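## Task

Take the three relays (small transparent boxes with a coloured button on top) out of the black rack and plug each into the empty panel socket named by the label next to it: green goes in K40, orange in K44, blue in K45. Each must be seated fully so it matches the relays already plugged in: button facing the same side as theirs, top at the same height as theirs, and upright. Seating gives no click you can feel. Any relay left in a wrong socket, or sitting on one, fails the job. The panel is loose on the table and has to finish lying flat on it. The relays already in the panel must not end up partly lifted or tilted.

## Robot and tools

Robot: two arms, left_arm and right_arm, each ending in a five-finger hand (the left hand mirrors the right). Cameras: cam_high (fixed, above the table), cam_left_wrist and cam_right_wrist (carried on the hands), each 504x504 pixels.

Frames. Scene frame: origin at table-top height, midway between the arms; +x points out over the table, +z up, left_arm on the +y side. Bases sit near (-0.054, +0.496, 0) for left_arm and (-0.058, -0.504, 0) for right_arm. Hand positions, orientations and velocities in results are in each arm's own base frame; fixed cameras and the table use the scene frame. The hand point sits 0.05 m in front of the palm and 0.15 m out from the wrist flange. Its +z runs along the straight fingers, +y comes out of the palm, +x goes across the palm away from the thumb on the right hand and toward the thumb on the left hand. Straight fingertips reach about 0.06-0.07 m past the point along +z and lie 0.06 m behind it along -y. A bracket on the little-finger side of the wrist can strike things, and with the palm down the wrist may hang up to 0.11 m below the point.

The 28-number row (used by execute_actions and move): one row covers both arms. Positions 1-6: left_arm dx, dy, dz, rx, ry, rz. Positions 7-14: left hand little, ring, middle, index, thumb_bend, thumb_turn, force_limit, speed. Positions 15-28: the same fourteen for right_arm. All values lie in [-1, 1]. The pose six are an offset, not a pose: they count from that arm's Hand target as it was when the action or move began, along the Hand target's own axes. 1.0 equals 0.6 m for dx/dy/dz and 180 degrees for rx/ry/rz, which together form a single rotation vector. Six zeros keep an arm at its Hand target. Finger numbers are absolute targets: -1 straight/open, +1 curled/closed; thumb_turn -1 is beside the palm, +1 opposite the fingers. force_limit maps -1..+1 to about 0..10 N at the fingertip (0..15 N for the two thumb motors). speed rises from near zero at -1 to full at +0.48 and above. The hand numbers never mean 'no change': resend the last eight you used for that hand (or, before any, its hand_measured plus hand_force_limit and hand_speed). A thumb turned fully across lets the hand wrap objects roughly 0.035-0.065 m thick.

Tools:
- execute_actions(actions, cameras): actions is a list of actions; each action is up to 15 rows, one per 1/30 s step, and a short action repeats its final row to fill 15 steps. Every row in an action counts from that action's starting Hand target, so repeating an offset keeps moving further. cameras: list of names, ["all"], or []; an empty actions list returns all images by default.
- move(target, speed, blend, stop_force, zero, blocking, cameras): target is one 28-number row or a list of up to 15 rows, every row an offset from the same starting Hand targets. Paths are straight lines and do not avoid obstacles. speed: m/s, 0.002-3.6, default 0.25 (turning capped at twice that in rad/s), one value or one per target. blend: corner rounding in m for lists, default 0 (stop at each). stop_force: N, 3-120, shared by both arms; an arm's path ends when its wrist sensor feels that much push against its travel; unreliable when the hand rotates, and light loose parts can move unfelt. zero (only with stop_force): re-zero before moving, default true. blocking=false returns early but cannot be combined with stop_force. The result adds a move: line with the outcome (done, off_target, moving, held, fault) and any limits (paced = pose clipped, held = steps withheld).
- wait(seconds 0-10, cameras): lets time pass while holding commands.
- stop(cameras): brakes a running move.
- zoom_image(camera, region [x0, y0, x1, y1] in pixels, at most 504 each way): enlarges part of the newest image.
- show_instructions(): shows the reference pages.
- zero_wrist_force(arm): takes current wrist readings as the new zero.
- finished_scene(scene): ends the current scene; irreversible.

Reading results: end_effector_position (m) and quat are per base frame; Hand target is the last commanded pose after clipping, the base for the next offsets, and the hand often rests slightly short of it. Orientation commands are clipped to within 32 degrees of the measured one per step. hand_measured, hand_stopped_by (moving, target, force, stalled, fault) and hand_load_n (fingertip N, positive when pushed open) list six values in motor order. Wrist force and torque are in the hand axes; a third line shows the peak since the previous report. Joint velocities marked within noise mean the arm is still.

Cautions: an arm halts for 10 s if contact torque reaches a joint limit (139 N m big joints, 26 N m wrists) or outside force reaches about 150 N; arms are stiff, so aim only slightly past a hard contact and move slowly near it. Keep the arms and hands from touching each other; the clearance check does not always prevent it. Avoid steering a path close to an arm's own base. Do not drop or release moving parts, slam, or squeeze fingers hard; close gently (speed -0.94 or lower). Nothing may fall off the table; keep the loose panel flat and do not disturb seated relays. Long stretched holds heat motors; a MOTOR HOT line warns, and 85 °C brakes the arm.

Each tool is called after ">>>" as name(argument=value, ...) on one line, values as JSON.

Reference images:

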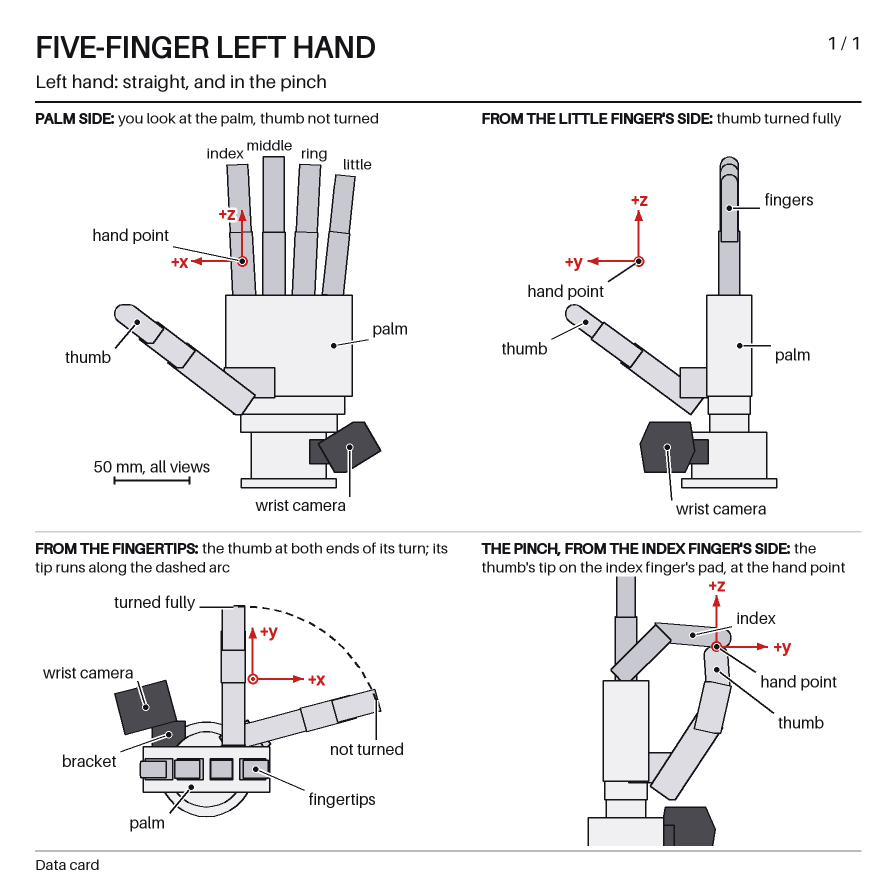

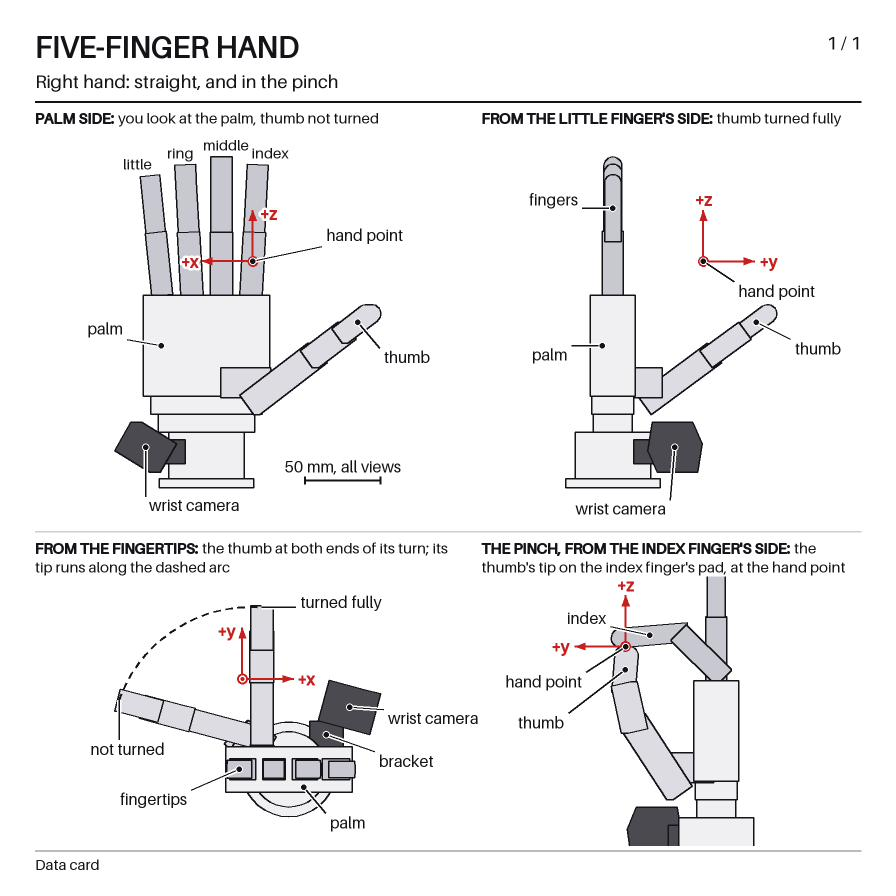

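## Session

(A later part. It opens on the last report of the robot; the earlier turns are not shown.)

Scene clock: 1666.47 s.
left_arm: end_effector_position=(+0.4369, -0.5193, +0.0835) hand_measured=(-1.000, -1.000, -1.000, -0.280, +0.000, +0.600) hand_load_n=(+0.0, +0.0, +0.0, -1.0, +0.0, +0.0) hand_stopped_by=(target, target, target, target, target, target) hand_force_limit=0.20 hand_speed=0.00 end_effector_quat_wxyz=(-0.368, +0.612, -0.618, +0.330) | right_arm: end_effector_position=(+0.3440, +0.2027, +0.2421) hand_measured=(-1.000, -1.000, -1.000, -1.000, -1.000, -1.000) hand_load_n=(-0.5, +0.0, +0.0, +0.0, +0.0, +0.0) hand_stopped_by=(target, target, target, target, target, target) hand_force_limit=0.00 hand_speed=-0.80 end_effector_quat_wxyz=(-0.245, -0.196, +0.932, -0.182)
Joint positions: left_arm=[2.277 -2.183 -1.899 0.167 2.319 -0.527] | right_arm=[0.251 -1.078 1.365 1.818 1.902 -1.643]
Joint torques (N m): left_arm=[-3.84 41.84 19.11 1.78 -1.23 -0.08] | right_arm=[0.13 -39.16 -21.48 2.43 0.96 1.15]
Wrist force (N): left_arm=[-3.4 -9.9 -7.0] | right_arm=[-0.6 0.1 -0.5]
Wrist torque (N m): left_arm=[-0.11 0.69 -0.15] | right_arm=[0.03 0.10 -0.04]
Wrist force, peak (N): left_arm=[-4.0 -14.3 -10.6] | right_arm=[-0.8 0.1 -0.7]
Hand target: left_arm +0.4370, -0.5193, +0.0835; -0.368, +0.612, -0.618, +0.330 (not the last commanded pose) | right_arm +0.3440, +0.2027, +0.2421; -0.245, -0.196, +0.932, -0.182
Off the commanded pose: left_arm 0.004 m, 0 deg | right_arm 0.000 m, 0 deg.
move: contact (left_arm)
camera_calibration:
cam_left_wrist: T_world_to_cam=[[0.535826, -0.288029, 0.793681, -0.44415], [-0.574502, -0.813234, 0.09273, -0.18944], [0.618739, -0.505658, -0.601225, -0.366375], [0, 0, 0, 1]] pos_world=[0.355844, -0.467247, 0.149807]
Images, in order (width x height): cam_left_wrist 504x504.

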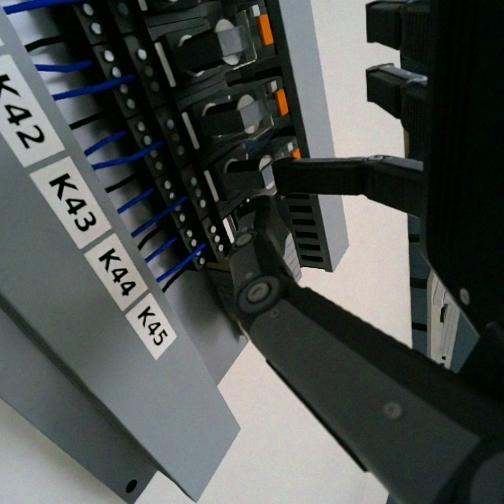

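>>> move(target=[0.0007,0.01,0.006,0,0,0,-1,-1,-1,-0.28,0.0,0.6,0.2,0.0,0,0,0,0,0,0,-1,-1,-1,-1,-1,-1,0,-0.8], speed=0.008, stop_force=38, cameras=["cam_left_wrist"])

>>> move(target=[-0.0018,-0.0271,-0.0164,0,0,0,-1,-1,-1,-0.28,0.0,0.6,0.2,0.0,0,0,0,0,0,0,-1,-1,-1,-1,-1,-1,0,-0.8], speed=0.08)

Scene clock: 1672.63 s.
left_arm: end_effector_position=(+0.4370, -0.5195, +0.0809) hand_measured=(-1.000, -1.000, -1.000, -0.278, +0.000, +0.600) hand_load_n=(-0.5, +0.0, +0.0, -18.5, +0.0, +0.0) hand_stopped_by=(target, target, target, target, target, target) hand_force_limit=0.20 hand_speed=0.00 end_effector_quat_wxyz=(-0.368, +0.612, -0.617, +0.330) | right_arm: end_effector_position=(+0.3440, +0.2027, +0.2421) hand_measured=(-1.000, -1.000, -1.000, -1.000, -1.000, -1.000) hand_load_n=(+0.0, +0.0, +0.0, +0.0, +0.0, +0.0) hand_stopped_by=(target, target, target, target, target, target) hand_force_limit=0.00 hand_speed=-0.80 end_effector_quat_wxyz=(-0.245, -0.196, +0.932, -0.182)
Joint positions: left_arm=[2.277 -2.189 -1.899 0.174 2.319 -0.527] | right_arm=[0.251 -1.078 1.365 1.818 1.902 -1.643]
Joint torques (N m): left_arm=[4.14 20.63 9.15 -7.1 -4.19 1.45] | right_arm=[-0.17 -39.19 -22.18 2.44 0.92 1.16]
Wrist force (N): left_arm=[-8.6 -34.2 -38.0] | right_arm=[-0.7 0.1 -0.7]
Wrist torque (N m): left_arm=[0.35 0.58 -0.12] | right_arm=[0.05 0.13 -0.04]
Wrist force, peak (N): left_arm=[-9.1 -38.6 -42.1] | right_arm=[-0.9 -0.1 -0.8]
Hand target: left_arm +0.4370, -0.5194, +0.0809; -0.368, +0.612, -0.617, +0.330 (not the last commanded pose) | right_arm +0.3440, +0.2027, +0.2421; -0.245, -0.196, +0.932, -0.182
Off the commanded pose: left_arm 0.004 m, 0 deg | right_arm 0.000 m, 0 deg.
move: contact (left_arm)
camera_calibration:
cam_left_wrist: T_world_to_cam=[[0.535379, -0.287663, 0.794116, -0.441847], [-0.57458, -0.813169, 0.0928069, -0.189233], [0.619054, -0.50597, -0.600639, -0.368333], [0, 0, 0, 1]] pos_world=[0.355844, -0.467347, 0.147205]
Images, in order (width x height): cam_left_wrist 504x504.

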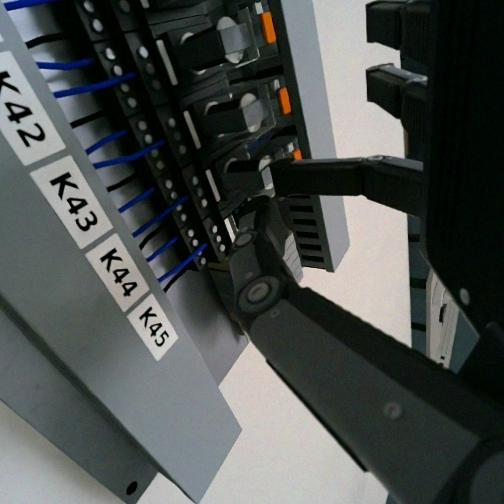

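Scene clock: 1673.37 s.
left_arm: end_effector_position=(+0.4369, -0.5193, +0.1001) hand_measured=(-1.000, -1.000, -1.000, -0.280, +0.000, +0.600) hand_load_n=(+0.0, +0.0, +0.0, +0.0, +0.0, +0.0) hand_stopped_by=(target, target, target, target, target, target) hand_force_limit=0.20 hand_speed=0.00 end_effector_quat_wxyz=(-0.368, +0.612, -0.617, +0.330) end_effector_velocity=(+0.000, +0.000, -0.002) end_effector_angular_velocity=(-0.001, -0.001, +0.000) | right_arm: end_effector_position=(+0.3440, +0.2027, +0.2421) hand_measured=(-1.000, -1.000, -1.000, -1.000, -1.000, -1.000) hand_load_n=(+0.0, +0.0, +0.0, +0.0, +0.0, +0.0) hand_stopped_by=(target, target, target, target, target, target) hand_force_limit=0.00 hand_speed=-0.80 end_effector_quat_wxyz=(-0.245, -0.196, +0.932, -0.182)
Joint positions: left_arm=[2.277 -2.151 -1.895 0.132 2.319 -0.527] | right_arm=[0.251 -1.078 1.365 1.818 1.902 -1.643]
Joint velocities: left_arm=[0 -0.004 0 0.006 0 0.001] | right_arm=[within noise]
Joint torques (N m): left_arm=[2 24.43 15.7 4.07 2.35 0.18] | right_arm=[-0.37 -38.43 -21.96 2.34 0.89 1.02]
Wrist force (N): left_arm=[-2.9 -1.3 -1.4] | right_arm=[-0.7 0.1 -0.5]
Wrist torque (N m): left_arm=[-0.07 0.70 -0.20] | right_arm=[0.04 0.12 -0.05]
Wrist force, peak (N): left_arm=[-8.7 -34.2 -37.8] | right_arm=[-0.7 0.0 -0.8]
Hand target: left_arm +0.4369, -0.5193, +0.1000; -0.368, +0.612, -0.617, +0.330 | right_arm +0.3440, +0.2027, +0.2421; -0.245, -0.196, +0.932, -0.182
Off the commanded pose: left_arm 0.000 m, 0 deg | right_arm 0.000 m, 0 deg.
move: done

>>> move(target=[[0,0,0,0,0,0,-1,-1,-1,-0.1,-0.95,0.6,0.0,0.2,0,0,0,0,0,0,-1,-1,-1,-1,-1,-1,0,-0.8],[0.0032,-0.0484,0.0808,0,0,0,-1,-1,-1,-0.1,-0.95,0.6,0.0,0.2,0,0,0,0,0,0,-1,-1,-1,-1,-1,-1,0,-0.8],[0.0053,-0.0127,0.1022,0,0,0,-1,-1,-1,-0.1,-0.95,0.6,0.0,0.2,0,0,0,0,0,0,-1,-1,-1,-1,-1,-1,0,-0.8]], speed=0.12, cameras=["cam_left_wrist"])

>>> zoom_image(camera="cam_left_wrist", region=[110, 110, 190, 190])

>>> zoom_image(camera="cam_left_wrist", region=[185, 185, 265, 265])

Scene clock: 1687.50 s.
left_arm: end_effector_position=(+0.4935, -0.5201, +0.0750) hand_measured=(-1.000, -1.000, -1.000, -0.100, -0.950, +0.600) hand_load_n=(+0.0, +0.0, +0.0, +0.5, +0.0, +0.0) hand_stopped_by=(target, target, target, target, target, target) hand_force_limit=0.00 hand_speed=0.20 end_effector_quat_wxyz=(-0.368, +0.612, -0.618, +0.330) | right_arm: end_effector_position=(+0.3440, +0.2027, +0.2421) hand_measured=(-1.000, -1.000, -1.000, -1.000, -1.000, -1.000) hand_load_n=(+0.0, +0.0, +0.0, +0.0, +0.0, +0.0) hand_stopped_by=(target, target, target, target, target, target) hand_force_limit=0.00 hand_speed=-0.80 end_effector_quat_wxyz=(-0.245, -0.196, +0.932, -0.182)
Joint positions: left_arm=[2.351 -2.254 -1.801 0.185 2.265 -0.46] | right_arm=[0.251 -1.078 1.365 1.818 1.902 -1.643]
Joint torques (N m): left_arm=[6.15 36.51 23.29 2.93 -0.64 2.15] | right_arm=[-0.39 -38.92 -21.71 2.4 0.96 1.08]
Wrist force (N): left_arm=[-2.8 -1.6 -1.1] | right_arm=[-0.8 -0.1 -0.5]
Wrist torque (N m): left_arm=[-0.13 0.71 -0.15] | right_arm=[0.01 0.13 -0.05]
Wrist force, peak (N): left_arm=[-2.9 -2.8 -1.9] | right_arm=[-1.0 0.0 -0.7]
Hand target: left_arm +0.4935, -0.5201, +0.0750; -0.368, +0.612, -0.617, +0.330 | right_arm +0.3440, +0.2027, +0.2421; -0.245, -0.196, +0.932, -0.182
Off the commanded pose: left_arm 0.000 m, 0 deg | right_arm 0.000 m, 0 deg.
move: done
camera_calibration:
cam_left_wrist: T_world_to_cam=[[0.535528, -0.287785, 0.793971, -0.467632], [-0.574554, -0.813191, 0.0927813, -0.156799], [0.618949, -0.505866, -0.600834, -0.407148], [0, 0, 0, 1]] pos_world=[0.412344, -0.468047, 0.141205]
Images, in order (width x height): cam_left_wrist 504x504.

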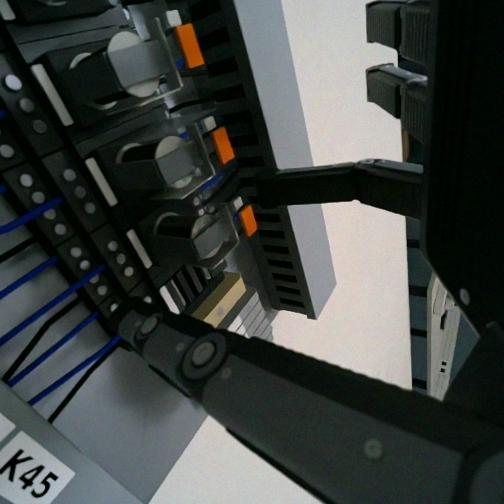

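Scaled by 6.300.

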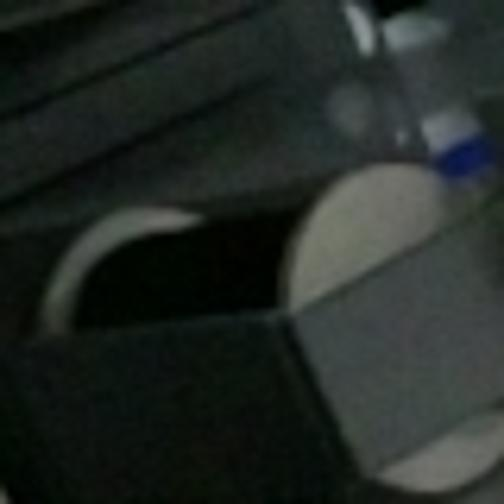

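Scaled by 6.300.

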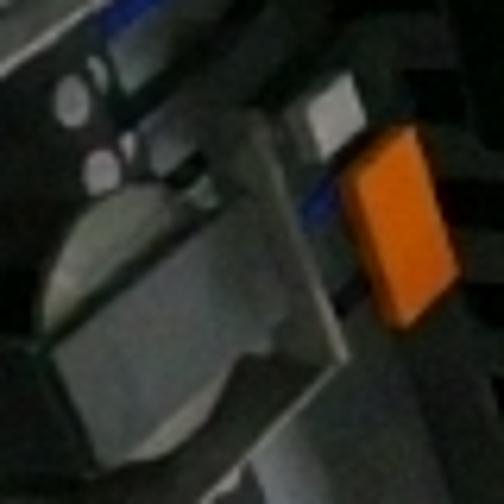

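>>> move(target=[-0.0023,-0.0356,-0.0215,0,0,0,-1,-1,-1,-0.1,-0.95,0.6,0.0,0.2,0,0,0,0,0,0,-1,-1,-1,-1,-1,-1,0,-0.8], speed=0.12)

>>> move(target=[[0,0,0,0,0,0,-1,-1,-1,-0.28,0.0,0.6,0.2,0.0,0,0,0,0,0,0,-1,-1,-1,-1,-1,-1,0,-0.8],[-0.1893,0.0551,-0.0738,0,0,0,-1,-1,-1,-0.28,0.0,0.6,0.2,0.0,0,0,0,0,0,0,-1,-1,-1,-1,-1,-1,0,-0.8]], speed=0.15)

>>> move(target=[0.0019,0.0285,0.0172,0,0,0,-1,-1,-1,-0.28,0.0,0.6,0.2,0.0,0,0,0,0,0,0,-1,-1,-1,-1,-1,-1,0,-0.8], speed=0.012, stop_force=10)

>>> move(target=[0.0007,0.01,0.006,0,0,0,-1,-1,-1,-0.28,0.0,0.6,0.2,0.0,0,0,0,0,0,0,-1,-1,-1,-1,-1,-1,0,-0.8], speed=0.008, stop_force=34)

>>> move(target=[-0.0018,-0.0271,-0.0164,0,0,0,-1,-1,-1,-0.28,0.0,0.6,0.2,0.0,0,0,0,0,0,0,-1,-1,-1,-1,-1,-1,0,-0.8], speed=0.08)

Scene clock: 1702.83 s.
left_arm: end_effector_position=(+0.4934, -0.5200, +0.1001) hand_measured=(-1.000, -1.000, -1.000, -0.100, -0.950, +0.600) hand_load_n=(+0.0, +0.0, +0.0, +0.0, +0.0, +0.0) hand_stopped_by=(target, target, target, target, target, target) hand_force_limit=0.00 hand_speed=0.20 end_effector_quat_wxyz=(-0.368, +0.612, -0.617, +0.330) | right_arm: end_effector_position=(+0.3440, +0.2027, +0.2421) hand_measured=(-1.000, -1.000, -1.000, -1.000, -1.000, -1.000) hand_load_n=(+0.0, +0.0, +0.0, +0.0, +0.0, +0.0) hand_stopped_by=(target, target, target, target, target, target) hand_force_limit=0.00 hand_speed=-0.80 end_effector_quat_wxyz=(-0.245, -0.196, +0.932, -0.182)
Joint positions: left_arm=[2.351 -2.206 -1.797 0.134 2.265 -0.46] | right_arm=[0.251 -1.078 1.365 1.818 1.902 -1.643]
Joint torques (N m): left_arm=[-0.16 27.04 13.67 4.23 0.9 -1.45] | right_arm=[-0.19 -39.42 -22.43 2.4 0.92 1.16]
Wrist force (N): left_arm=[-2.9 -1.5 -1.5] | right_arm=[-0.7 0.1 -0.4]
Wrist torque (N m): left_arm=[-0.10 0.70 -0.16] | right_arm=[0.03 0.12 -0.04]
Wrist force, peak (N): left_arm=[-3.1 -2.3 -1.5] | right_arm=[-0.9 0.1 -0.8]
Hand target: left_arm +0.4934, -0.5200, +0.1000; -0.368, +0.612, -0.617, +0.330 | right_arm +0.3440, +0.2027, +0.2421; -0.245, -0.196, +0.932, -0.182
Off the commanded pose: left_arm 0.000 m, 0 deg | right_arm 0.000 m, 0 deg.
move: done

Scene clock: 1705.13 s.
left_arm: end_effector_position=(+0.4363, -0.4074, +0.1000) hand_measured=(-1.000, -1.000, -1.000, -0.280, +0.000, +0.600) hand_load_n=(+0.0, +0.0, +0.0, +0.0, +0.0, +0.5) hand_stopped_by=(target, target, target, target, target, target) hand_force_limit=0.20 hand_speed=0.00 end_effector_quat_wxyz=(-0.368, +0.612, -0.617, +0.330) | right_arm: end_effector_position=(+0.3440, +0.2027, +0.2421) hand_measured=(-1.000, -1.000, -1.000, -1.000, -1.000, -1.000) hand_load_n=(+0.0, +0.0, +0.0, +0.0, +0.0, +0.0) hand_stopped_by=(target, target, target, target, target, target) hand_force_limit=0.00 hand_speed=-0.80 end_effector_quat_wxyz=(-0.245, -0.196, +0.932, -0.182)
Joint positions: left_arm=[2.437 -2.025 -2.169 0.367 2.2 -0.39] | right_arm=[0.251 -1.078 1.365 1.818 1.902 -1.643]
Joint torques (N m): left_arm=[-6.46 24.41 6.63 3.35 1.7 -1.71] | right_arm=[0.1 -39.32 -21.86 2.43 0.94 1.04]
Wrist force (N): left_arm=[-3.1 -1.6 -1.4] | right_arm=[-0.7 -0.2 -0.5]
Wrist torque (N m): left_arm=[-0.10 0.71 -0.19] | right_arm=[0.00 0.11 -0.04]
Wrist force, peak (N): left_arm=[-4.4 -1.1 -1.6] | right_arm=[-1.0 0.1 -0.6]
Hand target: left_arm +0.4362, -0.4074, +0.1000; -0.368, +0.612, -0.617, +0.330 | right_arm +0.3440, +0.2027, +0.2421; -0.245, -0.196, +0.932, -0.182
Off the commanded pose: left_arm 0.000 m, 0 deg | right_arm 0.000 m, 0 deg.
move: done

Scene clock: 1707.80 s.
left_arm: end_effector_position=(+0.4363, -0.4075, +0.0829) hand_measured=(-1.000, -1.000, -1.000, -0.280, +0.000, +0.600) hand_load_n=(+0.0, +0.0, +0.0, -0.5, +0.0, +0.0) hand_stopped_by=(target, target, target, target, target, target) hand_force_limit=0.20 hand_speed=0.00 end_effector_quat_wxyz=(-0.368, +0.612, -0.617, +0.330) | right_arm: end_effector_position=(+0.3440, +0.2027, +0.2421) hand_measured=(-1.000, -1.000, -1.000, -1.000, -1.000, -1.000) hand_load_n=(+0.0, +0.0, +0.0, +0.0, +0.0, +0.0) hand_stopped_by=(target, target, target, target, target, target) hand_force_limit=0.00 hand_speed=-0.80 end_effector_quat_wxyz=(-0.245, -0.196, +0.932, -0.182)
Joint positions: left_arm=[2.436 -2.068 -2.172 0.414 2.2 -0.39] | right_arm=[0.251 -1.078 1.365 1.818 1.902 -1.643]
Joint torques (N m): left_arm=[-4.17 36.16 15.89 2.47 -0.94 0.26] | right_arm=[-0.35 -39.83 -21.98 2.37 0.9 1.19]
Wrist force (N): left_arm=[-3.9 -9.2 -6.9] | right_arm=[-0.6 0.0 -0.5]
Wrist torque (N m): left_arm=[-0.07 0.73 -0.15] | right_arm=[0.02 0.11 -0.04]
Wrist force, peak (N): left_arm=[-4.4 -13.7 -10.9] | right_arm=[-1.0 0.2 -0.7]
Hand target: left_arm +0.4363, -0.4075, +0.0829; -0.368, +0.612, -0.617, +0.330 (not the last commanded pose) | right_arm +0.3440, +0.2027, +0.2421; -0.245, -0.196, +0.932, -0.182
Off the commanded pose: left_arm 0.003 m, 0 deg | right_arm 0.000 m, 0 deg.
move: contact (left_arm)

Scene clock: 1709.17 s.
left_arm: end_effector_position=(+0.4365, -0.4076, +0.0810) hand_measured=(-1.000, -1.000, -1.000, -0.280, +0.000, +0.600) hand_load_n=(+0.0, -0.5, +0.0, -9.0, +0.0, +0.0) hand_stopped_by=(target, target, target, target, target, target) hand_force_limit=0.20 hand_speed=0.00 end_effector_quat_wxyz=(-0.368, +0.612, -0.617, +0.331) | right_arm: end_effector_position=(+0.3440, +0.2027, +0.2421) hand_measured=(-1.000, -1.000, -1.000, -1.000, -1.000, -1.000) hand_load_n=(+0.0, +0.0, +0.0, +0.0, +0.0, +0.0) hand_stopped_by=(target, target, target, target, target, target) hand_force_limit=0.00 hand_speed=-0.80 end_effector_quat_wxyz=(-0.245, -0.196, +0.932, -0.182)
Joint positions: left_arm=[2.436 -2.073 -2.172 0.42 2.2 -0.39] | right_arm=[0.251 -1.078 1.365 1.818 1.902 -1.643]
Joint torques (N m): left_arm=[-0.55 17.83 6.56 -7.32 -3.77 0.56] | right_arm=[0.34 -39.12 -21.74 2.44 0.83 1.16]
Wrist force (N): left_arm=[-8.8 -33.8 -31.1] | right_arm=[-0.9 0.1 -0.4]
Wrist torque (N m): left_arm=[0.34 0.56 -0.11] | right_arm=[0.04 0.15 -0.06]
Wrist force, peak (N): left_arm=[-9.4 -38.2 -35.4] | right_arm=[-0.9 0.1 -0.6]
Hand target: left_arm +0.4364, -0.4076, +0.0809; -0.368, +0.612, -0.617, +0.331 (not the last commanded pose) | right_arm +0.3440, +0.2027, +0.2421; -0.245, -0.196, +0.932, -0.182
Off the commanded pose: left_arm 0.005 m, 0 deg | right_arm 0.000 m, 0 deg.
move: contact (left_arm)

Scene clock: 1709.93 s.
left_arm: end_effector_position=(+0.4363, -0.4075, +0.1001) hand_measured=(-1.000, -1.000, -1.000, -0.280, +0.000, +0.600) hand_load_n=(+0.0, -0.5, +0.0, +0.0, +0.0, +0.0) hand_stopped_by=(target, target, target, target, target, target) hand_force_limit=0.20 hand_speed=0.00 end_effector_quat_wxyz=(-0.368, +0.612, -0.617, +0.331) | right_arm: end_effector_position=(+0.3440, +0.2027, +0.2421) hand_measured=(-1.000, -1.000, -1.000, -1.000, -1.000, -1.000) hand_load_n=(+0.0, +0.0, +0.0, +0.0, +0.0, +0.0) hand_stopped_by=(target, target, target, target, target, target) hand_force_limit=0.00 hand_speed=-0.80 end_effector_quat_wxyz=(-0.245, -0.196, +0.932, -0.182)
Joint positions: left_arm=[2.436 -2.025 -2.169 0.368 2.2 -0.39] | right_arm=[0.251 -1.078 1.365 1.818 1.902 -1.643]
Joint torques (N m): left_arm=[4.51 16.05 11.72 4.16 1.93 0.35] | right_arm=[-0.4 -39.74 -22.48 2.36 0.97 1.19]
Wrist force (N): left_arm=[-2.7 -1.7 -1.6] | right_arm=[-0.6 -0.1 -0.7]
Wrist torque (N m): left_arm=[-0.12 0.66 -0.15] | right_arm=[0.03 0.11 -0.05]
Wrist force, peak (N): left_arm=[-8.8 -33.7 -30.9] | right_arm=[-0.9 0.0 -0.8]
Hand target: left_arm +0.4363, -0.4075, +0.1000; -0.368, +0.612, -0.617, +0.331 | right_arm +0.3440, +0.2027, +0.2421; -0.245, -0.196, +0.932, -0.182
Off the commanded pose: left_arm 0.000 m, 0 deg | right_arm 0.000 m, 0 deg.
move: done

>>> move(target=[[0,0,0,0,0,0,-1,-1,-1,-0.1,-0.95,0.6,0.0,0.2,0,0,0,0,0,0,-1,-1,-1,-1,-1,-1,0,-0.8],[0.0015,-0.0489,0.0817,-0.0019,-0.0008,0.0015,-1,-1,-1,-0.1,-0.95,0.6,0.0,0.2,0,0,0,0,0,0,-1,-1,-1,-1,-1,-1,0,-0.8],[0.0036,-0.0132,0.1031,-0.0019,-0.0008,0.0015,-1,-1,-1,-0.1,-0.95,0.6,0.0,0.2,0,0,0,0,0,0,-1,-1,-1,-1,-1,-1,0,-0.8]], speed=0.12, cameras=["cam_left_wrist"])

>>> zoom_image(camera="cam_left_wrist", region=[185, 185, 265, 265])

Scene clock: 1725.53 s.
left_arm: end_effector_position=(+0.4935, -0.4073, +0.0751) hand_measured=(-1.000, -1.000, -1.000, -0.100, -0.950, +0.600) hand_load_n=(+0.0, +0.0, +0.0, +0.0, +0.0, +0.0) hand_stopped_by=(target, target, target, target, target, target) hand_force_limit=0.00 hand_speed=0.20 end_effector_quat_wxyz=(-0.368, +0.612, -0.619, +0.327) | right_arm: end_effector_position=(+0.3440, +0.2027, +0.2421) hand_measured=(-1.000, -1.000, -1.000, -1.000, -1.000, -1.000) hand_load_n=(+0.0, +0.0, +0.0, +0.0, +0.0, +0.0) hand_stopped_by=(target, target, target, target, target, target) hand_force_limit=0.00 hand_speed=-0.80 end_effector_quat_wxyz=(-0.245, -0.196, +0.932, -0.182)
Joint positions: left_arm=[2.513 -2.137 -2.067 0.403 2.14 -0.332] | right_arm=[0.251 -1.078 1.365 1.818 1.902 -1.643]
Joint torques (N m): left_arm=[5.89 23.87 21.94 3.82 -0.7 2.24] | right_arm=[-0.48 -39.7 -21.64 2.4 0.9 1.31]
Wrist force (N): left_arm=[-2.5 -1.5 -2.0] | right_arm=[-0.5 0.0 -0.7]
Wrist torque (N m): left_arm=[-0.06 0.60 -0.13] | right_arm=[0.04 0.09 -0.04]
Wrist force, peak (N): left_arm=[-2.9 -3.0 -2.4] | right_arm=[-1.0 0.1 -0.7]
Hand target: left_arm +0.4935, -0.4073, +0.0751; -0.368, +0.612, -0.619, +0.327 | right_arm +0.3440, +0.2027, +0.2421; -0.245, -0.196, +0.932, -0.182
Off the commanded pose: left_arm 0.000 m, 0 deg | right_arm 0.000 m, 0 deg.
move: done
camera_calibration:
cam_left_wrist: T_world_to_cam=[[0.539761, -0.291391, 0.789778, -0.438555], [-0.574032, -0.813634, 0.0921198, -0.0654407], [0.615748, -0.503081, -0.606436, -0.346889], [0, 0, 0, 1]] pos_world=[0.412746, -0.355549, 0.142024]
Images, in order (width x height): cam_left_wrist 504x504.

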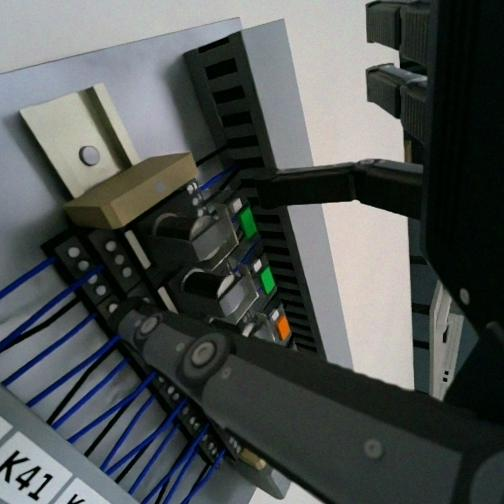

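Scaled by 6.300.

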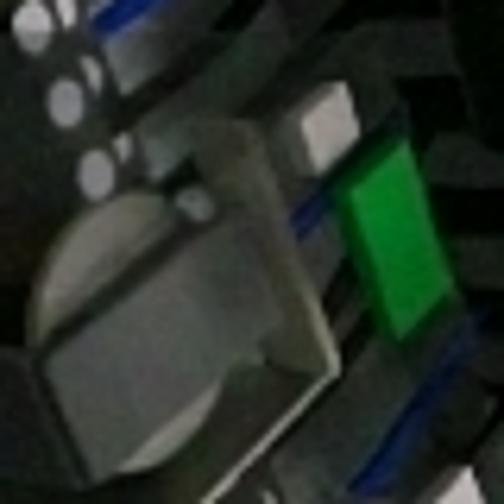

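>>> move(target=[[-0.0051,-0.0784,-0.0472,0,0,0,-1,-1,-1,-0.1,-0.95,0.6,0.0,0.2,0,0,0,0,0,0,-1,-1,-1,-1,-1,-1,0,-0.8],[-0.4179,-0.0661,-0.0232,-0.0007,-0.0105,-0.0063,-1,-1,-1,-0.1,-0.95,0.6,0.0,0.2,0,0,0,0,0,0,-1,-1,-1,-1,-1,-1,0,-0.8],[-0.4107,0.0445,0.0434,-0.0007,-0.0105,-0.0063,-1,-1,-1,-0.1,-0.95,0.6,0.0,0.2,0,0,0,0,0,0,-1,-1,-1,-1,-1,-1,0,-0.8]], blend=[0.02,0.02,0], speed=[0.2,0.35,0.12], cameras=["cam_left_wrist"])

>>> zoom_image(camera="cam_left_wrist", region=[150, 150, 290, 290])

Scene clock: 1757.10 s.
left_arm: end_effector_position=(+0.4973, -0.1591, +0.0524) hand_measured=(-1.000, -1.000, -1.000, -0.100, -0.950, +0.600) hand_load_n=(+0.0, -0.5, +0.0, +0.0, +0.0, +0.0) hand_stopped_by=(target, target, target, target, target, target) hand_force_limit=0.00 hand_speed=0.20 end_effector_quat_wxyz=(-0.374, +0.624, -0.607, +0.320) | right_arm: end_effector_position=(+0.3440, +0.2027, +0.2421) hand_measured=(-1.000, -1.000, -1.000, -1.000, -1.000, -1.000) hand_load_n=(+0.0, +0.5, +0.0, +0.0, +0.0, +0.0) hand_stopped_by=(target, target, target, target, target, target) hand_force_limit=0.00 hand_speed=-0.80 end_effector_quat_wxyz=(-0.245, -0.196, +0.932, -0.182)
Joint positions: left_arm=[3.092 -2.068 -2.476 0.856 1.691 -0.009] | right_arm=[0.251 -1.078 1.365 1.818 1.902 -1.643]
Joint torques (N m): left_arm=[5.24 11.91 8.72 4.18 -1.32 2.03] | right_arm=[0.02 -39.87 -21.86 2.37 0.99 1.21]
Wrist force (N): left_arm=[-3.0 -1.3 -2.0] | right_arm=[-0.7 0.1 -0.4]
Wrist torque (N m): left_arm=[-0.03 0.67 -0.14] | right_arm=[0.03 0.11 -0.05]
Wrist force, peak (N): left_arm=[-5.2 -2.4 -2.3] | right_arm=[-1.0 0.0 -0.8]
Hand target: left_arm +0.4972, -0.1592, +0.0524; -0.374, +0.624, -0.607, +0.320 | right_arm +0.3440, +0.2027, +0.2421; -0.245, -0.196, +0.932, -0.182
Off the commanded pose: left_arm 0.000 m, 0 deg | right_arm 0.000 m, 0 deg.
move: done
camera_calibration:
cam_left_wrist: T_world_to_cam=[[0.550584, -0.270376, 0.789781, -0.352378], [-0.542184, -0.835203, 0.0920488, 0.121485], [0.63474, -0.478887, -0.606442, -0.243708], [0, 0, 0, 1]] pos_world=[0.414572, -0.110518, 0.119324]
Images, in order (width x height): cam_left_wrist 504x504.

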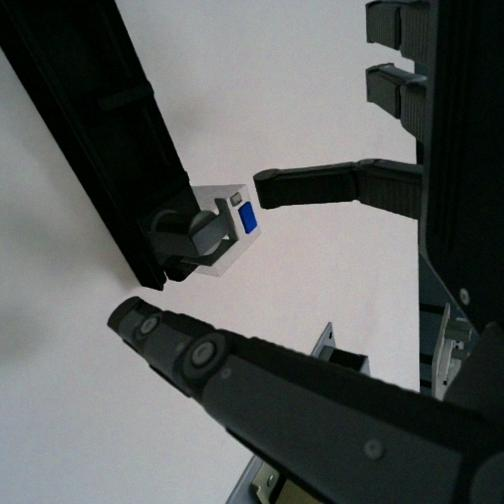

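Scaled by 3.600.

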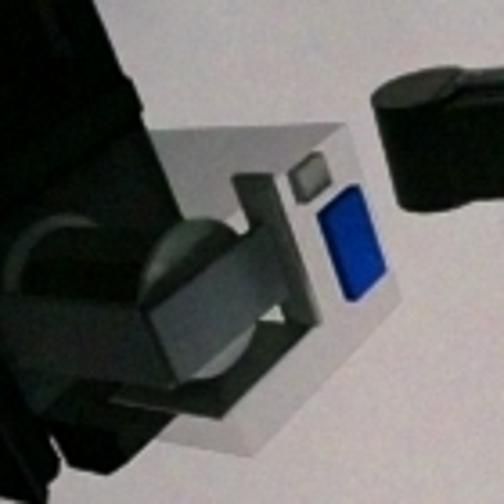

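>>> move(target=[0.0010,0.0238,0.0150,0,0,0,-1,-1,-1,-0.05,-0.75,0.6,0.0,-0.6,0,0,0,0,0,0,-1,-1,-1,-1,-1,-1,0,-0.8], speed=0.025, stop_force=4)

>>> move(target=[0,0,0,0,0,0,-1,-1,-1,0.078,-0.75,0.6,-0.2,-0.93,0,0,0,0,0,0,-1,-1,-1,-1,-1,-1,0,-0.8], speed=0.01)

>>> move(target=[0,0,0,0,0,0,-1,-1,-1,0.078,-0.2,0.6,-0.6,-0.93,0,0,0,0,0,0,-1,-1,-1,-1,-1,-1,0,-0.8], speed=0.01, cameras=["cam_left_wrist"])

>>> zoom_image(camera="cam_left_wrist", region=[140, 150, 320, 330])

Scene clock: 1769.27 s.
left_arm: end_effector_position=(+0.4975, -0.1588, +0.0355) hand_measured=(-1.000, -1.000, -1.000, -0.050, -0.750, +0.600) hand_load_n=(+0.0, +0.0, +0.0, +0.0, +0.0, +0.0) hand_stopped_by=(target, target, target, target, target, target) hand_force_limit=0.00 hand_speed=-0.60 end_effector_quat_wxyz=(-0.374, +0.624, -0.607, +0.320) | right_arm: end_effector_position=(+0.3440, +0.2027, +0.2421) hand_measured=(-1.000, -1.000, -1.000, -1.000, -1.000, -1.000) hand_load_n=(+0.0, +0.0, +0.0, +0.0, +0.0, +0.0) hand_stopped_by=(target, target, target, target, target, target) hand_force_limit=0.00 hand_speed=-0.80 end_effector_quat_wxyz=(-0.245, -0.196, +0.932, -0.182)
Joint positions: left_arm=[3.093 -2.132 -2.472 0.916 1.69 -0.008] | right_arm=[0.251 -1.078 1.365 1.818 1.902 -1.643]
Joint torques (N m): left_arm=[4.53 36.41 -1.74 1.24 -0.52 1.9] | right_arm=[-0.3 -39.25 -21.75 2.25 0.95 1.25]
Wrist force (N): left_arm=[-2.8 -1.6 -1.9] | right_arm=[-0.8 0.0 -0.4]
Wrist torque (N m): left_arm=[-0.07 0.63 -0.15] | right_arm=[0.03 0.12 -0.05]
Wrist force, peak (N): left_arm=[-3.1 -1.6 -2.2] | right_arm=[-0.8 0.1 -0.9]
Hand target: left_arm +0.4975, -0.1588, +0.0355; -0.374, +0.624, -0.607, +0.320 | right_arm +0.3440, +0.2027, +0.2421; -0.245, -0.196, +0.932, -0.182
Off the commanded pose: left_arm 0.000 m, 0 deg | right_arm 0.000 m, 0 deg.
move: done

Scene clock: 1770.17 s.
left_arm: end_effector_position=(+0.4975, -0.1588, +0.0355) hand_measured=(-1.000, -1.000, -1.000, +0.078, -0.750, +0.600) hand_load_n=(-0.5, +0.0, +0.0, +0.0, +0.0, +0.0) hand_stopped_by=(target, target, target, target, target, target) hand_force_limit=-0.20 hand_speed=-0.93 end_effector_quat_wxyz=(-0.374, +0.624, -0.607, +0.320) | right_arm: end_effector_position=(+0.3440, +0.2027, +0.2421) hand_measured=(-1.000, -1.000, -1.000, -1.000, -1.000, -1.000) hand_load_n=(+0.0, +0.0, +0.0, +0.0, +0.0, +0.0) hand_stopped_by=(target, target, target, target, target, target) hand_force_limit=0.00 hand_speed=-0.80 end_effector_quat_wxyz=(-0.245, -0.196, +0.932, -0.182)
Joint positions: left_arm=[3.093 -2.132 -2.472 0.916 1.69 -0.008] | right_arm=[0.251 -1.078 1.365 1.818 1.902 -1.643]
Joint torques (N m): left_arm=[0.13 36.64 -1.95 1.07 0.14 1.2] | right_arm=[-0.63 -38.93 -21.62 2.4 0.91 1.13]
Wrist force (N): left_arm=[-2.8 -1.6 -2.0] | right_arm=[-0.6 0.0 -0.7]
Wrist torque (N m): left_arm=[-0.08 0.64 -0.16] | right_arm=[0.03 0.11 -0.04]
Wrist force, peak (N): left_arm=[-3.1 -1.6 -2.0] | right_arm=[-0.9 -0.1 -0.6]
Hand target: left_arm +0.4975, -0.1588, +0.0355; -0.374, +0.624, -0.607, +0.320 | right_arm +0.3440, +0.2027, +0.2421; -0.245, -0.196, +0.932, -0.182
Off the commanded pose: left_arm 0.000 m, 0 deg | right_arm 0.000 m, 0 deg.
move: done

Scene clock: 1772.53 s.
left_arm: end_effector_position=(+0.4975, -0.1588, +0.0355) hand_measured=(-1.000, -1.000, -1.000, +0.078, -0.536, +0.600) hand_load_n=(+0.0, +0.0, +0.0, +3.5, +3.0, +0.0) hand_stopped_by=(target, target, target, target, force, target) hand_force_limit=-0.60 hand_speed=-0.93 end_effector_quat_wxyz=(-0.374, +0.624, -0.607, +0.320) | right_arm: end_effector_position=(+0.3440, +0.2027, +0.2421) hand_measured=(-1.000, -1.000, -1.000, -1.000, -1.000, -1.000) hand_load_n=(+0.0, +0.0, +0.0, +0.0, +0.0, +0.0) hand_stopped_by=(target, target, target, target, target, target) hand_force_limit=0.00 hand_speed=-0.80 end_effector_quat_wxyz=(-0.245, -0.196, +0.932, -0.182)
Joint positions: left_arm=[3.093 -2.132 -2.472 0.916 1.69 -0.008] | right_arm=[0.251 -1.078 1.365 1.818 1.902 -1.643]
Joint torques (N m): left_arm=[-2.28 38.31 -1.92 1.62 1.45 -0.31] | right_arm=[-0.24 -39.33 -22.35 2.31 0.9 1.17]
Wrist force (N): left_arm=[-2.7 -1.7 -2.3] | right_arm=[-0.8 0.1 -0.7]
Wrist torque (N m): left_arm=[-0.06 0.61 -0.16] | right_arm=[0.06 0.14 -0.05]
Wrist force, peak (N): left_arm=[-3.1 -1.7 -2.2] | right_arm=[-1.0 0.0 -0.6]
Hand target: left_arm +0.4975, -0.1588, +0.0355; -0.374, +0.624, -0.607, +0.320 | right_arm +0.3440, +0.2027, +0.2421; -0.245, -0.196, +0.932, -0.182
Off the commanded pose: left_arm 0.000 m, 0 deg | right_arm 0.000 m, 0 deg.
move: done
camera_calibration:
cam_left_wrist: T_world_to_cam=[[0.550584, -0.270376, 0.789781, -0.339115], [-0.542184, -0.835203, 0.0920488, 0.123454], [0.63474, -0.478887, -0.606442, -0.254004], [0, 0, 0, 1]] pos_world=[0.414872, -0.110218, 0.102424]
Images, in order (width x height): cam_left_wrist 504x504.

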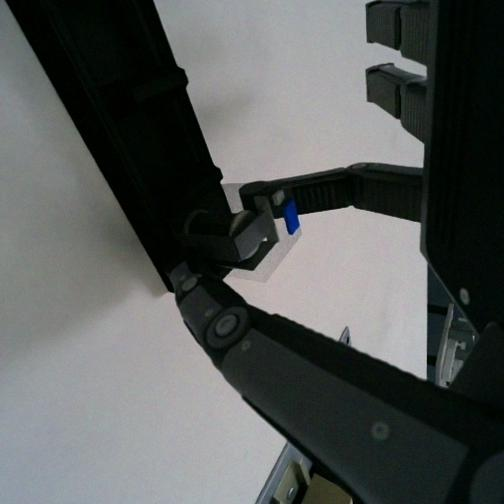

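Scaled by 2.800.

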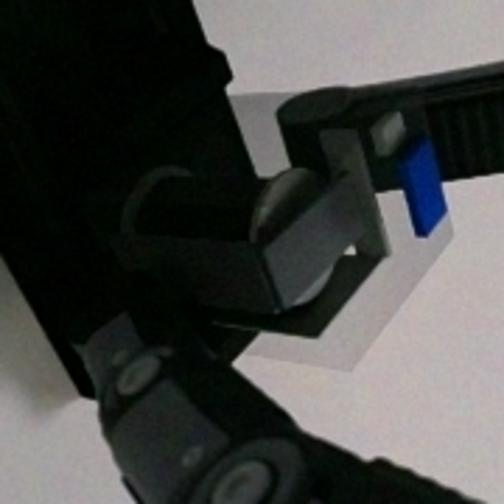

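Good. Tighten and lift.

>>> move(target=[0,0,0,0,0,0,-1,-1,-1,0.078,-0.18,0.6,0.2,-0.93,0,0,0,0,0,0,-1,-1,-1,-1,-1,-1,0,-0.8], speed=0.01)

>>> move(target=[-0.0024,-0.0356,-0.0215,0,0,0,-1,-1,-1,0.078,-0.18,0.6,0.2,-0.93,0,0,0,0,0,0,-1,-1,-1,-1,-1,-1,0,-0.8], speed=0.03, cameras=["cam_left_wrist"])

>>> zoom_image(camera="cam_left_wrist", region=[225, 180, 305, 260])

>>> zoom_image(camera="cam_left_wrist", region=[160, 180, 240, 260])

Scene clock: 1779.73 s.
left_arm: end_effector_position=(+0.4975, -0.1588, +0.0355) hand_measured=(-1.000, -1.000, -1.000, +0.078, -0.510, +0.600) hand_load_n=(+0.0, -0.5, +0.0, +8.5, +9.0, +1.0) hand_stopped_by=(target, target, target, target, force, target) hand_force_limit=0.20 hand_speed=-0.93 end_effector_quat_wxyz=(-0.374, +0.624, -0.607, +0.320) | right_arm: end_effector_position=(+0.3440, +0.2027, +0.2421) hand_measured=(-1.000, -1.000, -1.000, -1.000, -1.000, -1.000) hand_load_n=(+0.0, +0.0, +0.0, +0.0, +0.0, +0.0) hand_stopped_by=(target, target, target, target, target, target) hand_force_limit=0.00 hand_speed=-0.80 end_effector_quat_wxyz=(-0.245, -0.196, +0.932, -0.182)
Joint positions: left_arm=[3.093 -2.132 -2.472 0.916 1.69 -0.008] | right_arm=[0.251 -1.078 1.365 1.818 1.902 -1.643]
Joint torques (N m): left_arm=[-2.54 33.52 -0.98 2.23 1.16 -1.51] | right_arm=[-0.06 -39.33 -21.57 2.4 0.97 1.13]
Wrist force (N): left_arm=[-3.0 -3.8 -3.4] | right_arm=[-0.9 0.2 -0.6]
Wrist torque (N m): left_arm=[-0.13 0.66 -0.16] | right_arm=[0.06 0.14 -0.05]
Wrist force, peak (N): left_arm=[-2.8 -3.9 -3.8] | right_arm=[-1.0 -0.1 -0.7]
Hand target: left_arm +0.4975, -0.1588, +0.0355; -0.374, +0.624, -0.607, +0.320 | right_arm +0.3440, +0.2027, +0.2421; -0.245, -0.196, +0.932, -0.182
Off the commanded pose: left_arm 0.000 m, 0 deg | right_arm 0.000 m, 0 deg.
move: done

Scene clock: 1780.87 s.
left_arm: end_effector_position=(+0.4975, -0.1587, +0.0605) hand_measured=(-1.000, -1.000, -1.000, +0.078, -0.510, +0.600) hand_load_n=(+0.0, +0.0, +0.0, +9.5, +8.5, +0.5) hand_stopped_by=(target, target, target, target, force, target) hand_force_limit=0.20 hand_speed=-0.93 end_effector_quat_wxyz=(-0.374, +0.624, -0.607, +0.320) | right_arm: end_effector_position=(+0.3440, +0.2027, +0.2421) hand_measured=(-1.000, -1.000, -1.000, -1.000, -1.000, -1.000) hand_load_n=(+0.0, +0.0, +0.0, +0.0, +0.0, +0.0) hand_stopped_by=(target, target, target, target, target, target) hand_force_limit=0.00 hand_speed=-0.80 end_effector_quat_wxyz=(-0.245, -0.196, +0.932, -0.182)
Joint positions: left_arm=[3.094 -2.037 -2.477 0.826 1.69 -0.008] | right_arm=[0.251 -1.078 1.365 1.818 1.902 -1.643]
Joint torques (N m): left_arm=[9.05 10.88 4.04 4.21 -1.04 2.18] | right_arm=[-0.65 -39.5 -22.1 2.37 0.92 1.12]
Wrist force (N): left_arm=[-2.9 -0.9 -1.8] | right_arm=[-0.7 0.1 -0.3]
Wrist torque (N m): left_arm=[-0.02 0.67 -0.20] | right_arm=[0.03 0.11 -0.04]
Wrist force, peak (N): left_arm=[-2.9 -3.2 -3.1] | right_arm=[-0.9 0.1 -0.8]
Hand target: left_arm +0.4975, -0.1587, +0.0605; -0.374, +0.624, -0.607, +0.320 | right_arm +0.3440, +0.2027, +0.2421; -0.245, -0.196, +0.932, -0.182
Off the commanded pose: left_arm 0.000 m, 0 deg | right_arm 0.000 m, 0 deg.
move: done
camera_calibration:
cam_left_wrist: T_world_to_cam=[[0.550566, -0.270365, 0.789797, -0.358771], [-0.542237, -0.835163, 0.0920982, 0.121203], [0.634709, -0.478964, -0.606414, -0.238731], [0, 0, 0, 1]] pos_world=[0.414772, -0.110118, 0.127424]
Images, in order (width x height): cam_left_wrist 504x504.

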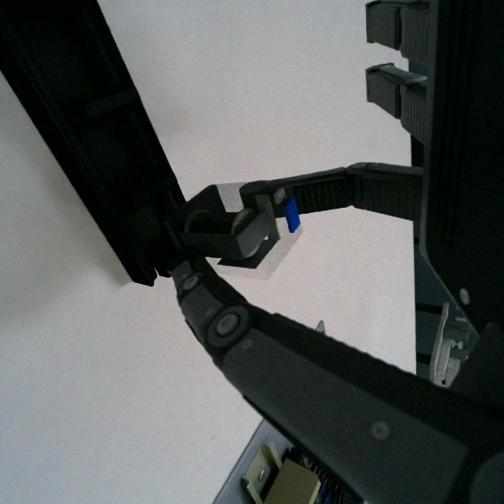

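Scaled by 6.300.

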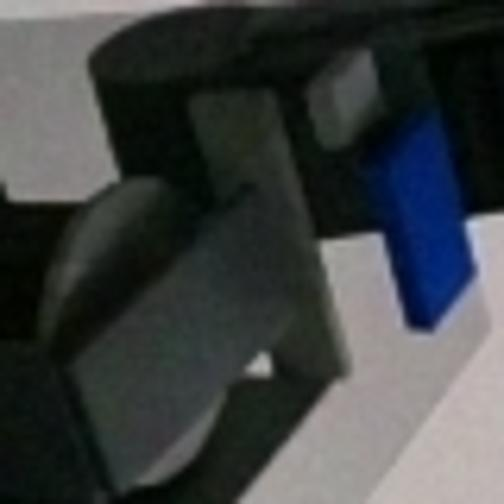

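Scaled by 6.300.

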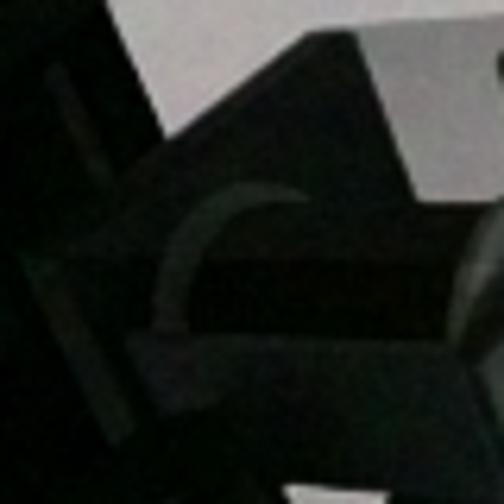

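>>> move(target=[[-0.0062,-0.0999,-0.0602,0,0,0,-1,-1,-1,0.078,-0.18,0.6,0.2,-0.93,0,0,0,0,0,0,-1,-1,-1,-1,-1,-1,0,-0.8],[0.6447,-0.1065,-0.1179,0.00069,0.01109,0.00667,-1,-1,-1,0.078,-0.18,0.6,0.2,-0.93,0,0,0,0,0,0,-1,-1,-1,-1,-1,-1,0,-0.8],[0.6497,-0.0281,-0.0707,0.0103,0.0049,0.0158,-1,-1,-1,0.078,-0.18,0.6,0.2,-0.93,0,0,0,0,0,0,-1,-1,-1,-1,-1,-1,0,-0.8]], blend=[0.02,0.02,0], speed=[0.15,0.25,0.1], cameras=["cam_left_wrist"])

>>> zoom_image(camera="cam_left_wrist", region=[140, 150, 320, 330])

Scene clock: 1808.30 s.
left_arm: end_effector_position=(+0.4925, -0.5510, +0.0753) hand_measured=(-1.000, -1.000, -1.000, +0.078, -0.510, +0.600) hand_load_n=(+0.0, +0.0, +0.0, +9.5, +8.5, +0.5) hand_stopped_by=(target, target, target, target, force, target) hand_force_limit=0.20 hand_speed=-0.93 end_effector_quat_wxyz=(-0.387, +0.600, -0.620, +0.325) | right_arm: end_effector_position=(+0.3440, +0.2027, +0.2421) hand_measured=(-1.000, -1.000, -1.000, -1.000, -1.000, -1.000) hand_load_n=(+0.0, +0.0, +0.0, +0.0, +0.0, +0.0) hand_stopped_by=(target, target, target, target, target, target) hand_force_limit=0.00 hand_speed=-0.80 end_effector_quat_wxyz=(-0.245, -0.196, +0.932, -0.182)
Joint positions: left_arm=[2.3 -2.303 -1.707 0.127 2.331 -0.459] | right_arm=[0.251 -1.078 1.365 1.818 1.902 -1.643]
Joint torques (N m): left_arm=[7.15 42.32 15.82 2.5 0.03 -2.05] | right_arm=[0.04 -39.37 -22.26 2.34 0.98 1.18]
Wrist force (N): left_arm=[-2.6 -1.3 -1.3] | right_arm=[-0.9 0.1 -0.7]
Wrist torque (N m): left_arm=[-0.10 0.65 -0.16] | right_arm=[0.05 0.15 -0.06]
Wrist force, peak (N): left_arm=[-4.2 -2.3 -2.0] | right_arm=[-0.8 0.1 -0.9]
Hand target: left_arm +0.4926, -0.5509, +0.0753; -0.387, +0.600, -0.620, +0.325 | right_arm +0.3440, +0.2027, +0.2421; -0.245, -0.196, +0.932, -0.182
Off the commanded pose: left_arm 0.000 m, 0 deg | right_arm 0.000 m, 0 deg.
move: done
camera_calibration:
cam_left_wrist: T_world_to_cam=[[0.516276, -0.320789, 0.794074, -0.485026], [-0.57774, -0.814899, 0.0464228, -0.178301], [0.632198, -0.482736, -0.606046, -0.415284], [0, 0, 0, 1]] pos_world=[0.409938, -0.501361, 0.141742]
Images, in order (width x height): cam_left_wrist 504x504.

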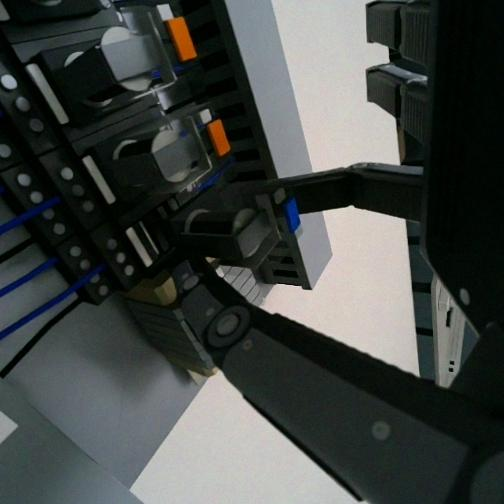

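Scaled by 2.800.

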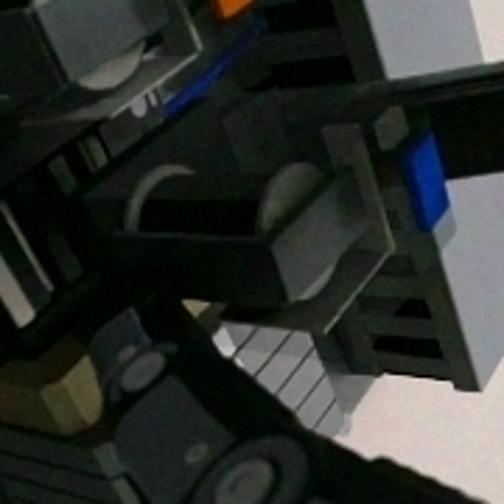

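>>> move(target=[0.00135,0.01275,0.00776,0,0,0,-1,-1,-1,0.078,-0.18,0.6,0.2,-0.93,0,0,0,0,0,0,-1,-1,-1,-1,-1,-1,0,-0.8], speed=0.03, stop_force=5)

>>> move(target=[0.0013,0.01305,0.00725,0,0,0,-1,-1,-1,0.078,-0.18,0.6,0.2,-0.93,0,0,0,0,0,0,-1,-1,-1,-1,-1,-1,0,-0.8], speed=0.007, stop_force=6, cameras=["cam_left_wrist"])

Scene clock: 1819.50 s.
left_arm: end_effector_position=(+0.4929, -0.5509, +0.0663) hand_measured=(-1.000, -1.000, -1.000, +0.078, -0.510, +0.600) hand_load_n=(+0.0, +0.0, +0.0, +9.5, +8.5, +0.5) hand_stopped_by=(target, target, target, target, force, target) hand_force_limit=0.20 hand_speed=-0.93 end_effector_quat_wxyz=(-0.387, +0.600, -0.620, +0.325) | right_arm: end_effector_position=(+0.3440, +0.2027, +0.2421) hand_measured=(-1.000, -1.000, -1.000, -1.000, -1.000, -1.000) hand_load_n=(+0.0, +0.0, +0.0, +0.0, +0.0, +0.0) hand_stopped_by=(target, target, target, target, target, target) hand_force_limit=0.00 hand_speed=-0.80 end_effector_quat_wxyz=(-0.245, -0.196, +0.932, -0.182)
Joint positions: left_arm=[2.301 -2.32 -1.707 0.145 2.331 -0.459] | right_arm=[0.251 -1.078 1.365 1.818 1.902 -1.643]
Joint torques (N m): left_arm=[7.31 55.12 17.61 0.64 0.25 1.9] | right_arm=[-0.55 -39.38 -21.76 2.39 0.93 1.16]
Wrist force (N): left_arm=[-2.3 -1.1 -1.2] | right_arm=[-0.7 0.0 -0.7]
Wrist torque (N m): left_arm=[-0.08 0.61 -0.16] | right_arm=[0.04 0.12 -0.04]
Wrist force, peak (N): left_arm=[-2.7 -1.6 -1.6] | right_arm=[-1.0 0.0 -0.7]
Hand target: left_arm +0.4929, -0.5509, +0.0663; -0.387, +0.600, -0.620, +0.325 | right_arm +0.3440, +0.2027, +0.2421; -0.245, -0.196, +0.932, -0.182
Off the commanded pose: left_arm 0.000 m, 0 deg | right_arm 0.000 m, 0 deg.
move: done

Scene clock: 1821.30 s.
left_arm: end_effector_position=(+0.4929, -0.5509, +0.0611) hand_measured=(-1.000, -1.000, -1.000, +0.078, -0.510, +0.600) hand_load_n=(-0.5, +0.0, -0.5, +11.5, +6.5, +1.5) hand_stopped_by=(target, target, target, target, force, target) hand_force_limit=0.20 hand_speed=-0.93 end_effector_quat_wxyz=(-0.387, +0.600, -0.620, +0.325) | right_arm: end_effector_position=(+0.3440, +0.2027, +0.2421) hand_measured=(-1.000, -1.000, -1.000, -1.000, -1.000, -1.000) hand_load_n=(+0.0, +0.0, +0.0, +0.0, +0.0, +0.0) hand_stopped_by=(target, target, target, target, target, target) hand_force_limit=0.00 hand_speed=-0.80 end_effector_quat_wxyz=(-0.245, -0.196, +0.932, -0.182)
Joint positions: left_arm=[2.301 -2.33 -1.707 0.155 2.331 -0.459] | right_arm=[0.251 -1.078 1.365 1.818 1.902 -1.643]
Joint torques (N m): left_arm=[0.59 52.77 6.96 0.26 1.1 0.58] | right_arm=[-0.29 -39.69 -21.8 2.37 0.93 1.15]
Wrist force (N): left_arm=[-2.9 -6.0 -1.0] | right_arm=[-0.6 -0.2 -0.7]
Wrist torque (N m): left_arm=[-0.24 0.66 -0.18] | right_arm=[0.00 0.11 -0.04]
Wrist force, peak (N): left_arm=[-2.9 -9.7 -2.7] | right_arm=[-0.8 0.0 -0.9]
Hand target: left_arm +0.4929, -0.5509, +0.0611; -0.387, +0.600, -0.620, +0.325 (not the last commanded pose) | right_arm +0.3440, +0.2027, +0.2421; -0.245, -0.196, +0.932, -0.182
Off the commanded pose: left_arm 0.004 m, 0 deg | right_arm 0.000 m, 0 deg.
move: contact (left_arm)
camera_calibration:
cam_left_wrist: T_world_to_cam=[[0.516271, -0.320618, 0.794147, -0.473747], [-0.57764, -0.814966, 0.0464973, -0.177549], [0.632295, -0.482736, -0.605945, -0.424193], [0, 0, 0, 1]] pos_world=[0.410237, -0.501361, 0.127442]
Images, in order (width x height): cam_left_wrist 504x504.

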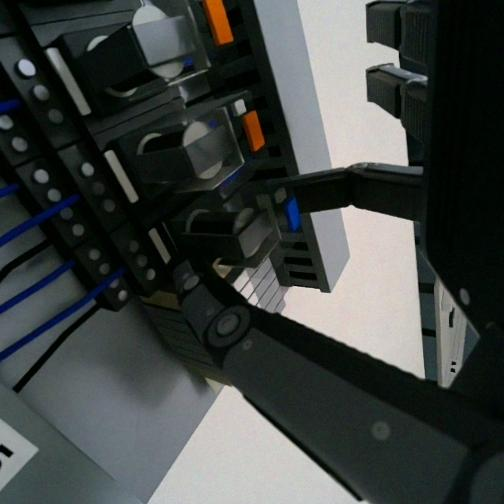

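>>> move(target=[[-0.0002,-0.00188,-0.00106,0,0,0,-1,-1,-1,0.078,-0.18,0.6,0.2,-0.93,0,0,0,0,0,0,-1,-1,-1,-1,-1,-1,0,-0.8],[-0.00018,-0.00225,-0.00041,0,0,0,-1,-1,-1,0.078,-0.18,0.6,0.2,-0.93,0,0,0,0,0,0,-1,-1,-1,-1,-1,-1,0,-0.8]], speed=0.01)

>>> move(target=[0.0007,0.00725,0.0041,0,0,0,-1,-1,-1,0.078,-0.18,0.6,0.2,-0.93,0,0,0,0,0,0,-1,-1,-1,-1,-1,-1,0,-0.8], speed=0.006, stop_force=8)

Scene clock: 1829.77 s.
left_arm: end_effector_position=(+0.4933, -0.5509, +0.0625) hand_measured=(-1.000, -1.000, -1.000, +0.078, -0.510, +0.600) hand_load_n=(+0.0, -0.5, +0.0, +9.5, +8.5, +0.5) hand_stopped_by=(target, target, target, target, force, target) hand_force_limit=0.20 hand_speed=-0.93 end_effector_quat_wxyz=(-0.387, +0.600, -0.620, +0.325) | right_arm: end_effector_position=(+0.3440, +0.2027, +0.2421) hand_measured=(-1.000, -1.000, -1.000, -1.000, -1.000, -1.000) hand_load_n=(+0.0, +0.0, +0.0, +0.0, +0.0, +0.0) hand_stopped_by=(target, target, target, target, target, target) hand_force_limit=0.00 hand_speed=-0.80 end_effector_quat_wxyz=(-0.245, -0.196, +0.932, -0.182)
Joint positions: left_arm=[2.302 -2.327 -1.706 0.152 2.331 -0.458] | right_arm=[0.251 -1.078 1.365 1.818 1.902 -1.643]
Joint torques (N m): left_arm=[8.11 28.75 23.71 0.93 -0.18 2] | right_arm=[0.13 -39.88 -21.58 2.32 0.98 1.28]
Wrist force (N): left_arm=[-2.6 -1.1 -1.5] | right_arm=[-0.7 -0.2 -0.4]
Wrist torque (N m): left_arm=[-0.06 0.65 -0.20] | right_arm=[-0.01 0.11 -0.05]
Wrist force, peak (N): left_arm=[-3.0 -6.1 -1.0] | right_arm=[-1.1 0.0 -0.7]
Hand target: left_arm +0.4933, -0.5509, +0.0624; -0.387, +0.600, -0.620, +0.325 | right_arm +0.3440, +0.2027, +0.2421; -0.245, -0.196, +0.932, -0.182
Off the commanded pose: left_arm 0.000 m, 0 deg | right_arm 0.000 m, 0 deg.
move: done

Scene clock: 1831.10 s.
left_arm: end_effector_position=(+0.4933, -0.5509, +0.0607) hand_measured=(-1.000, -1.000, -1.000, +0.078, -0.510, +0.600) hand_load_n=(+0.0, +0.0, +0.0, +7.0, +8.0, +2.5) hand_stopped_by=(target, target, target, target, force, target) hand_force_limit=0.20 hand_speed=-0.93 end_effector_quat_wxyz=(-0.387, +0.600, -0.620, +0.325) | right_arm: end_effector_position=(+0.3440, +0.2027, +0.2421) hand_measured=(-1.000, -1.000, -1.000, -1.000, -1.000, -1.000) hand_load_n=(+0.0, +0.0, +0.0, +0.0, +0.0, +0.0) hand_stopped_by=(target, target, target, target, target, target) hand_force_limit=0.00 hand_speed=-0.80 end_effector_quat_wxyz=(-0.245, -0.196, +0.932, -0.182)
Joint positions: left_arm=[2.302 -2.331 -1.706 0.155 2.331 -0.458] | right_arm=[0.251 -1.078 1.365 1.818 1.902 -1.643]
Joint torques (N m): left_arm=[8.24 49.92 20.04 0.22 -0.06 1.68] | right_arm=[-0.42 -39.66 -21.69 2.39 0.93 1.03]
Wrist force (N): left_arm=[-1.7 -4.7 -8.1] | right_arm=[-0.6 -0.1 -0.7]
Wrist torque (N m): left_arm=[-0.38 0.72 -0.22] | right_arm=[0.02 0.10 -0.04]
Wrist force, peak (N): left_arm=[-1.7 -7.9 -10.1] | right_arm=[-1.0 -0.1 -0.7]
Hand target: left_arm +0.4933, -0.5509, +0.0607; -0.387, +0.600, -0.620, +0.325 (not the last commanded pose) | right_arm +0.3440, +0.2027, +0.2421; -0.245, -0.196, +0.932, -0.182
Off the commanded pose: left_arm 0.003 m, 0 deg | right_arm 0.000 m, 0 deg.
move: contact (left_arm)


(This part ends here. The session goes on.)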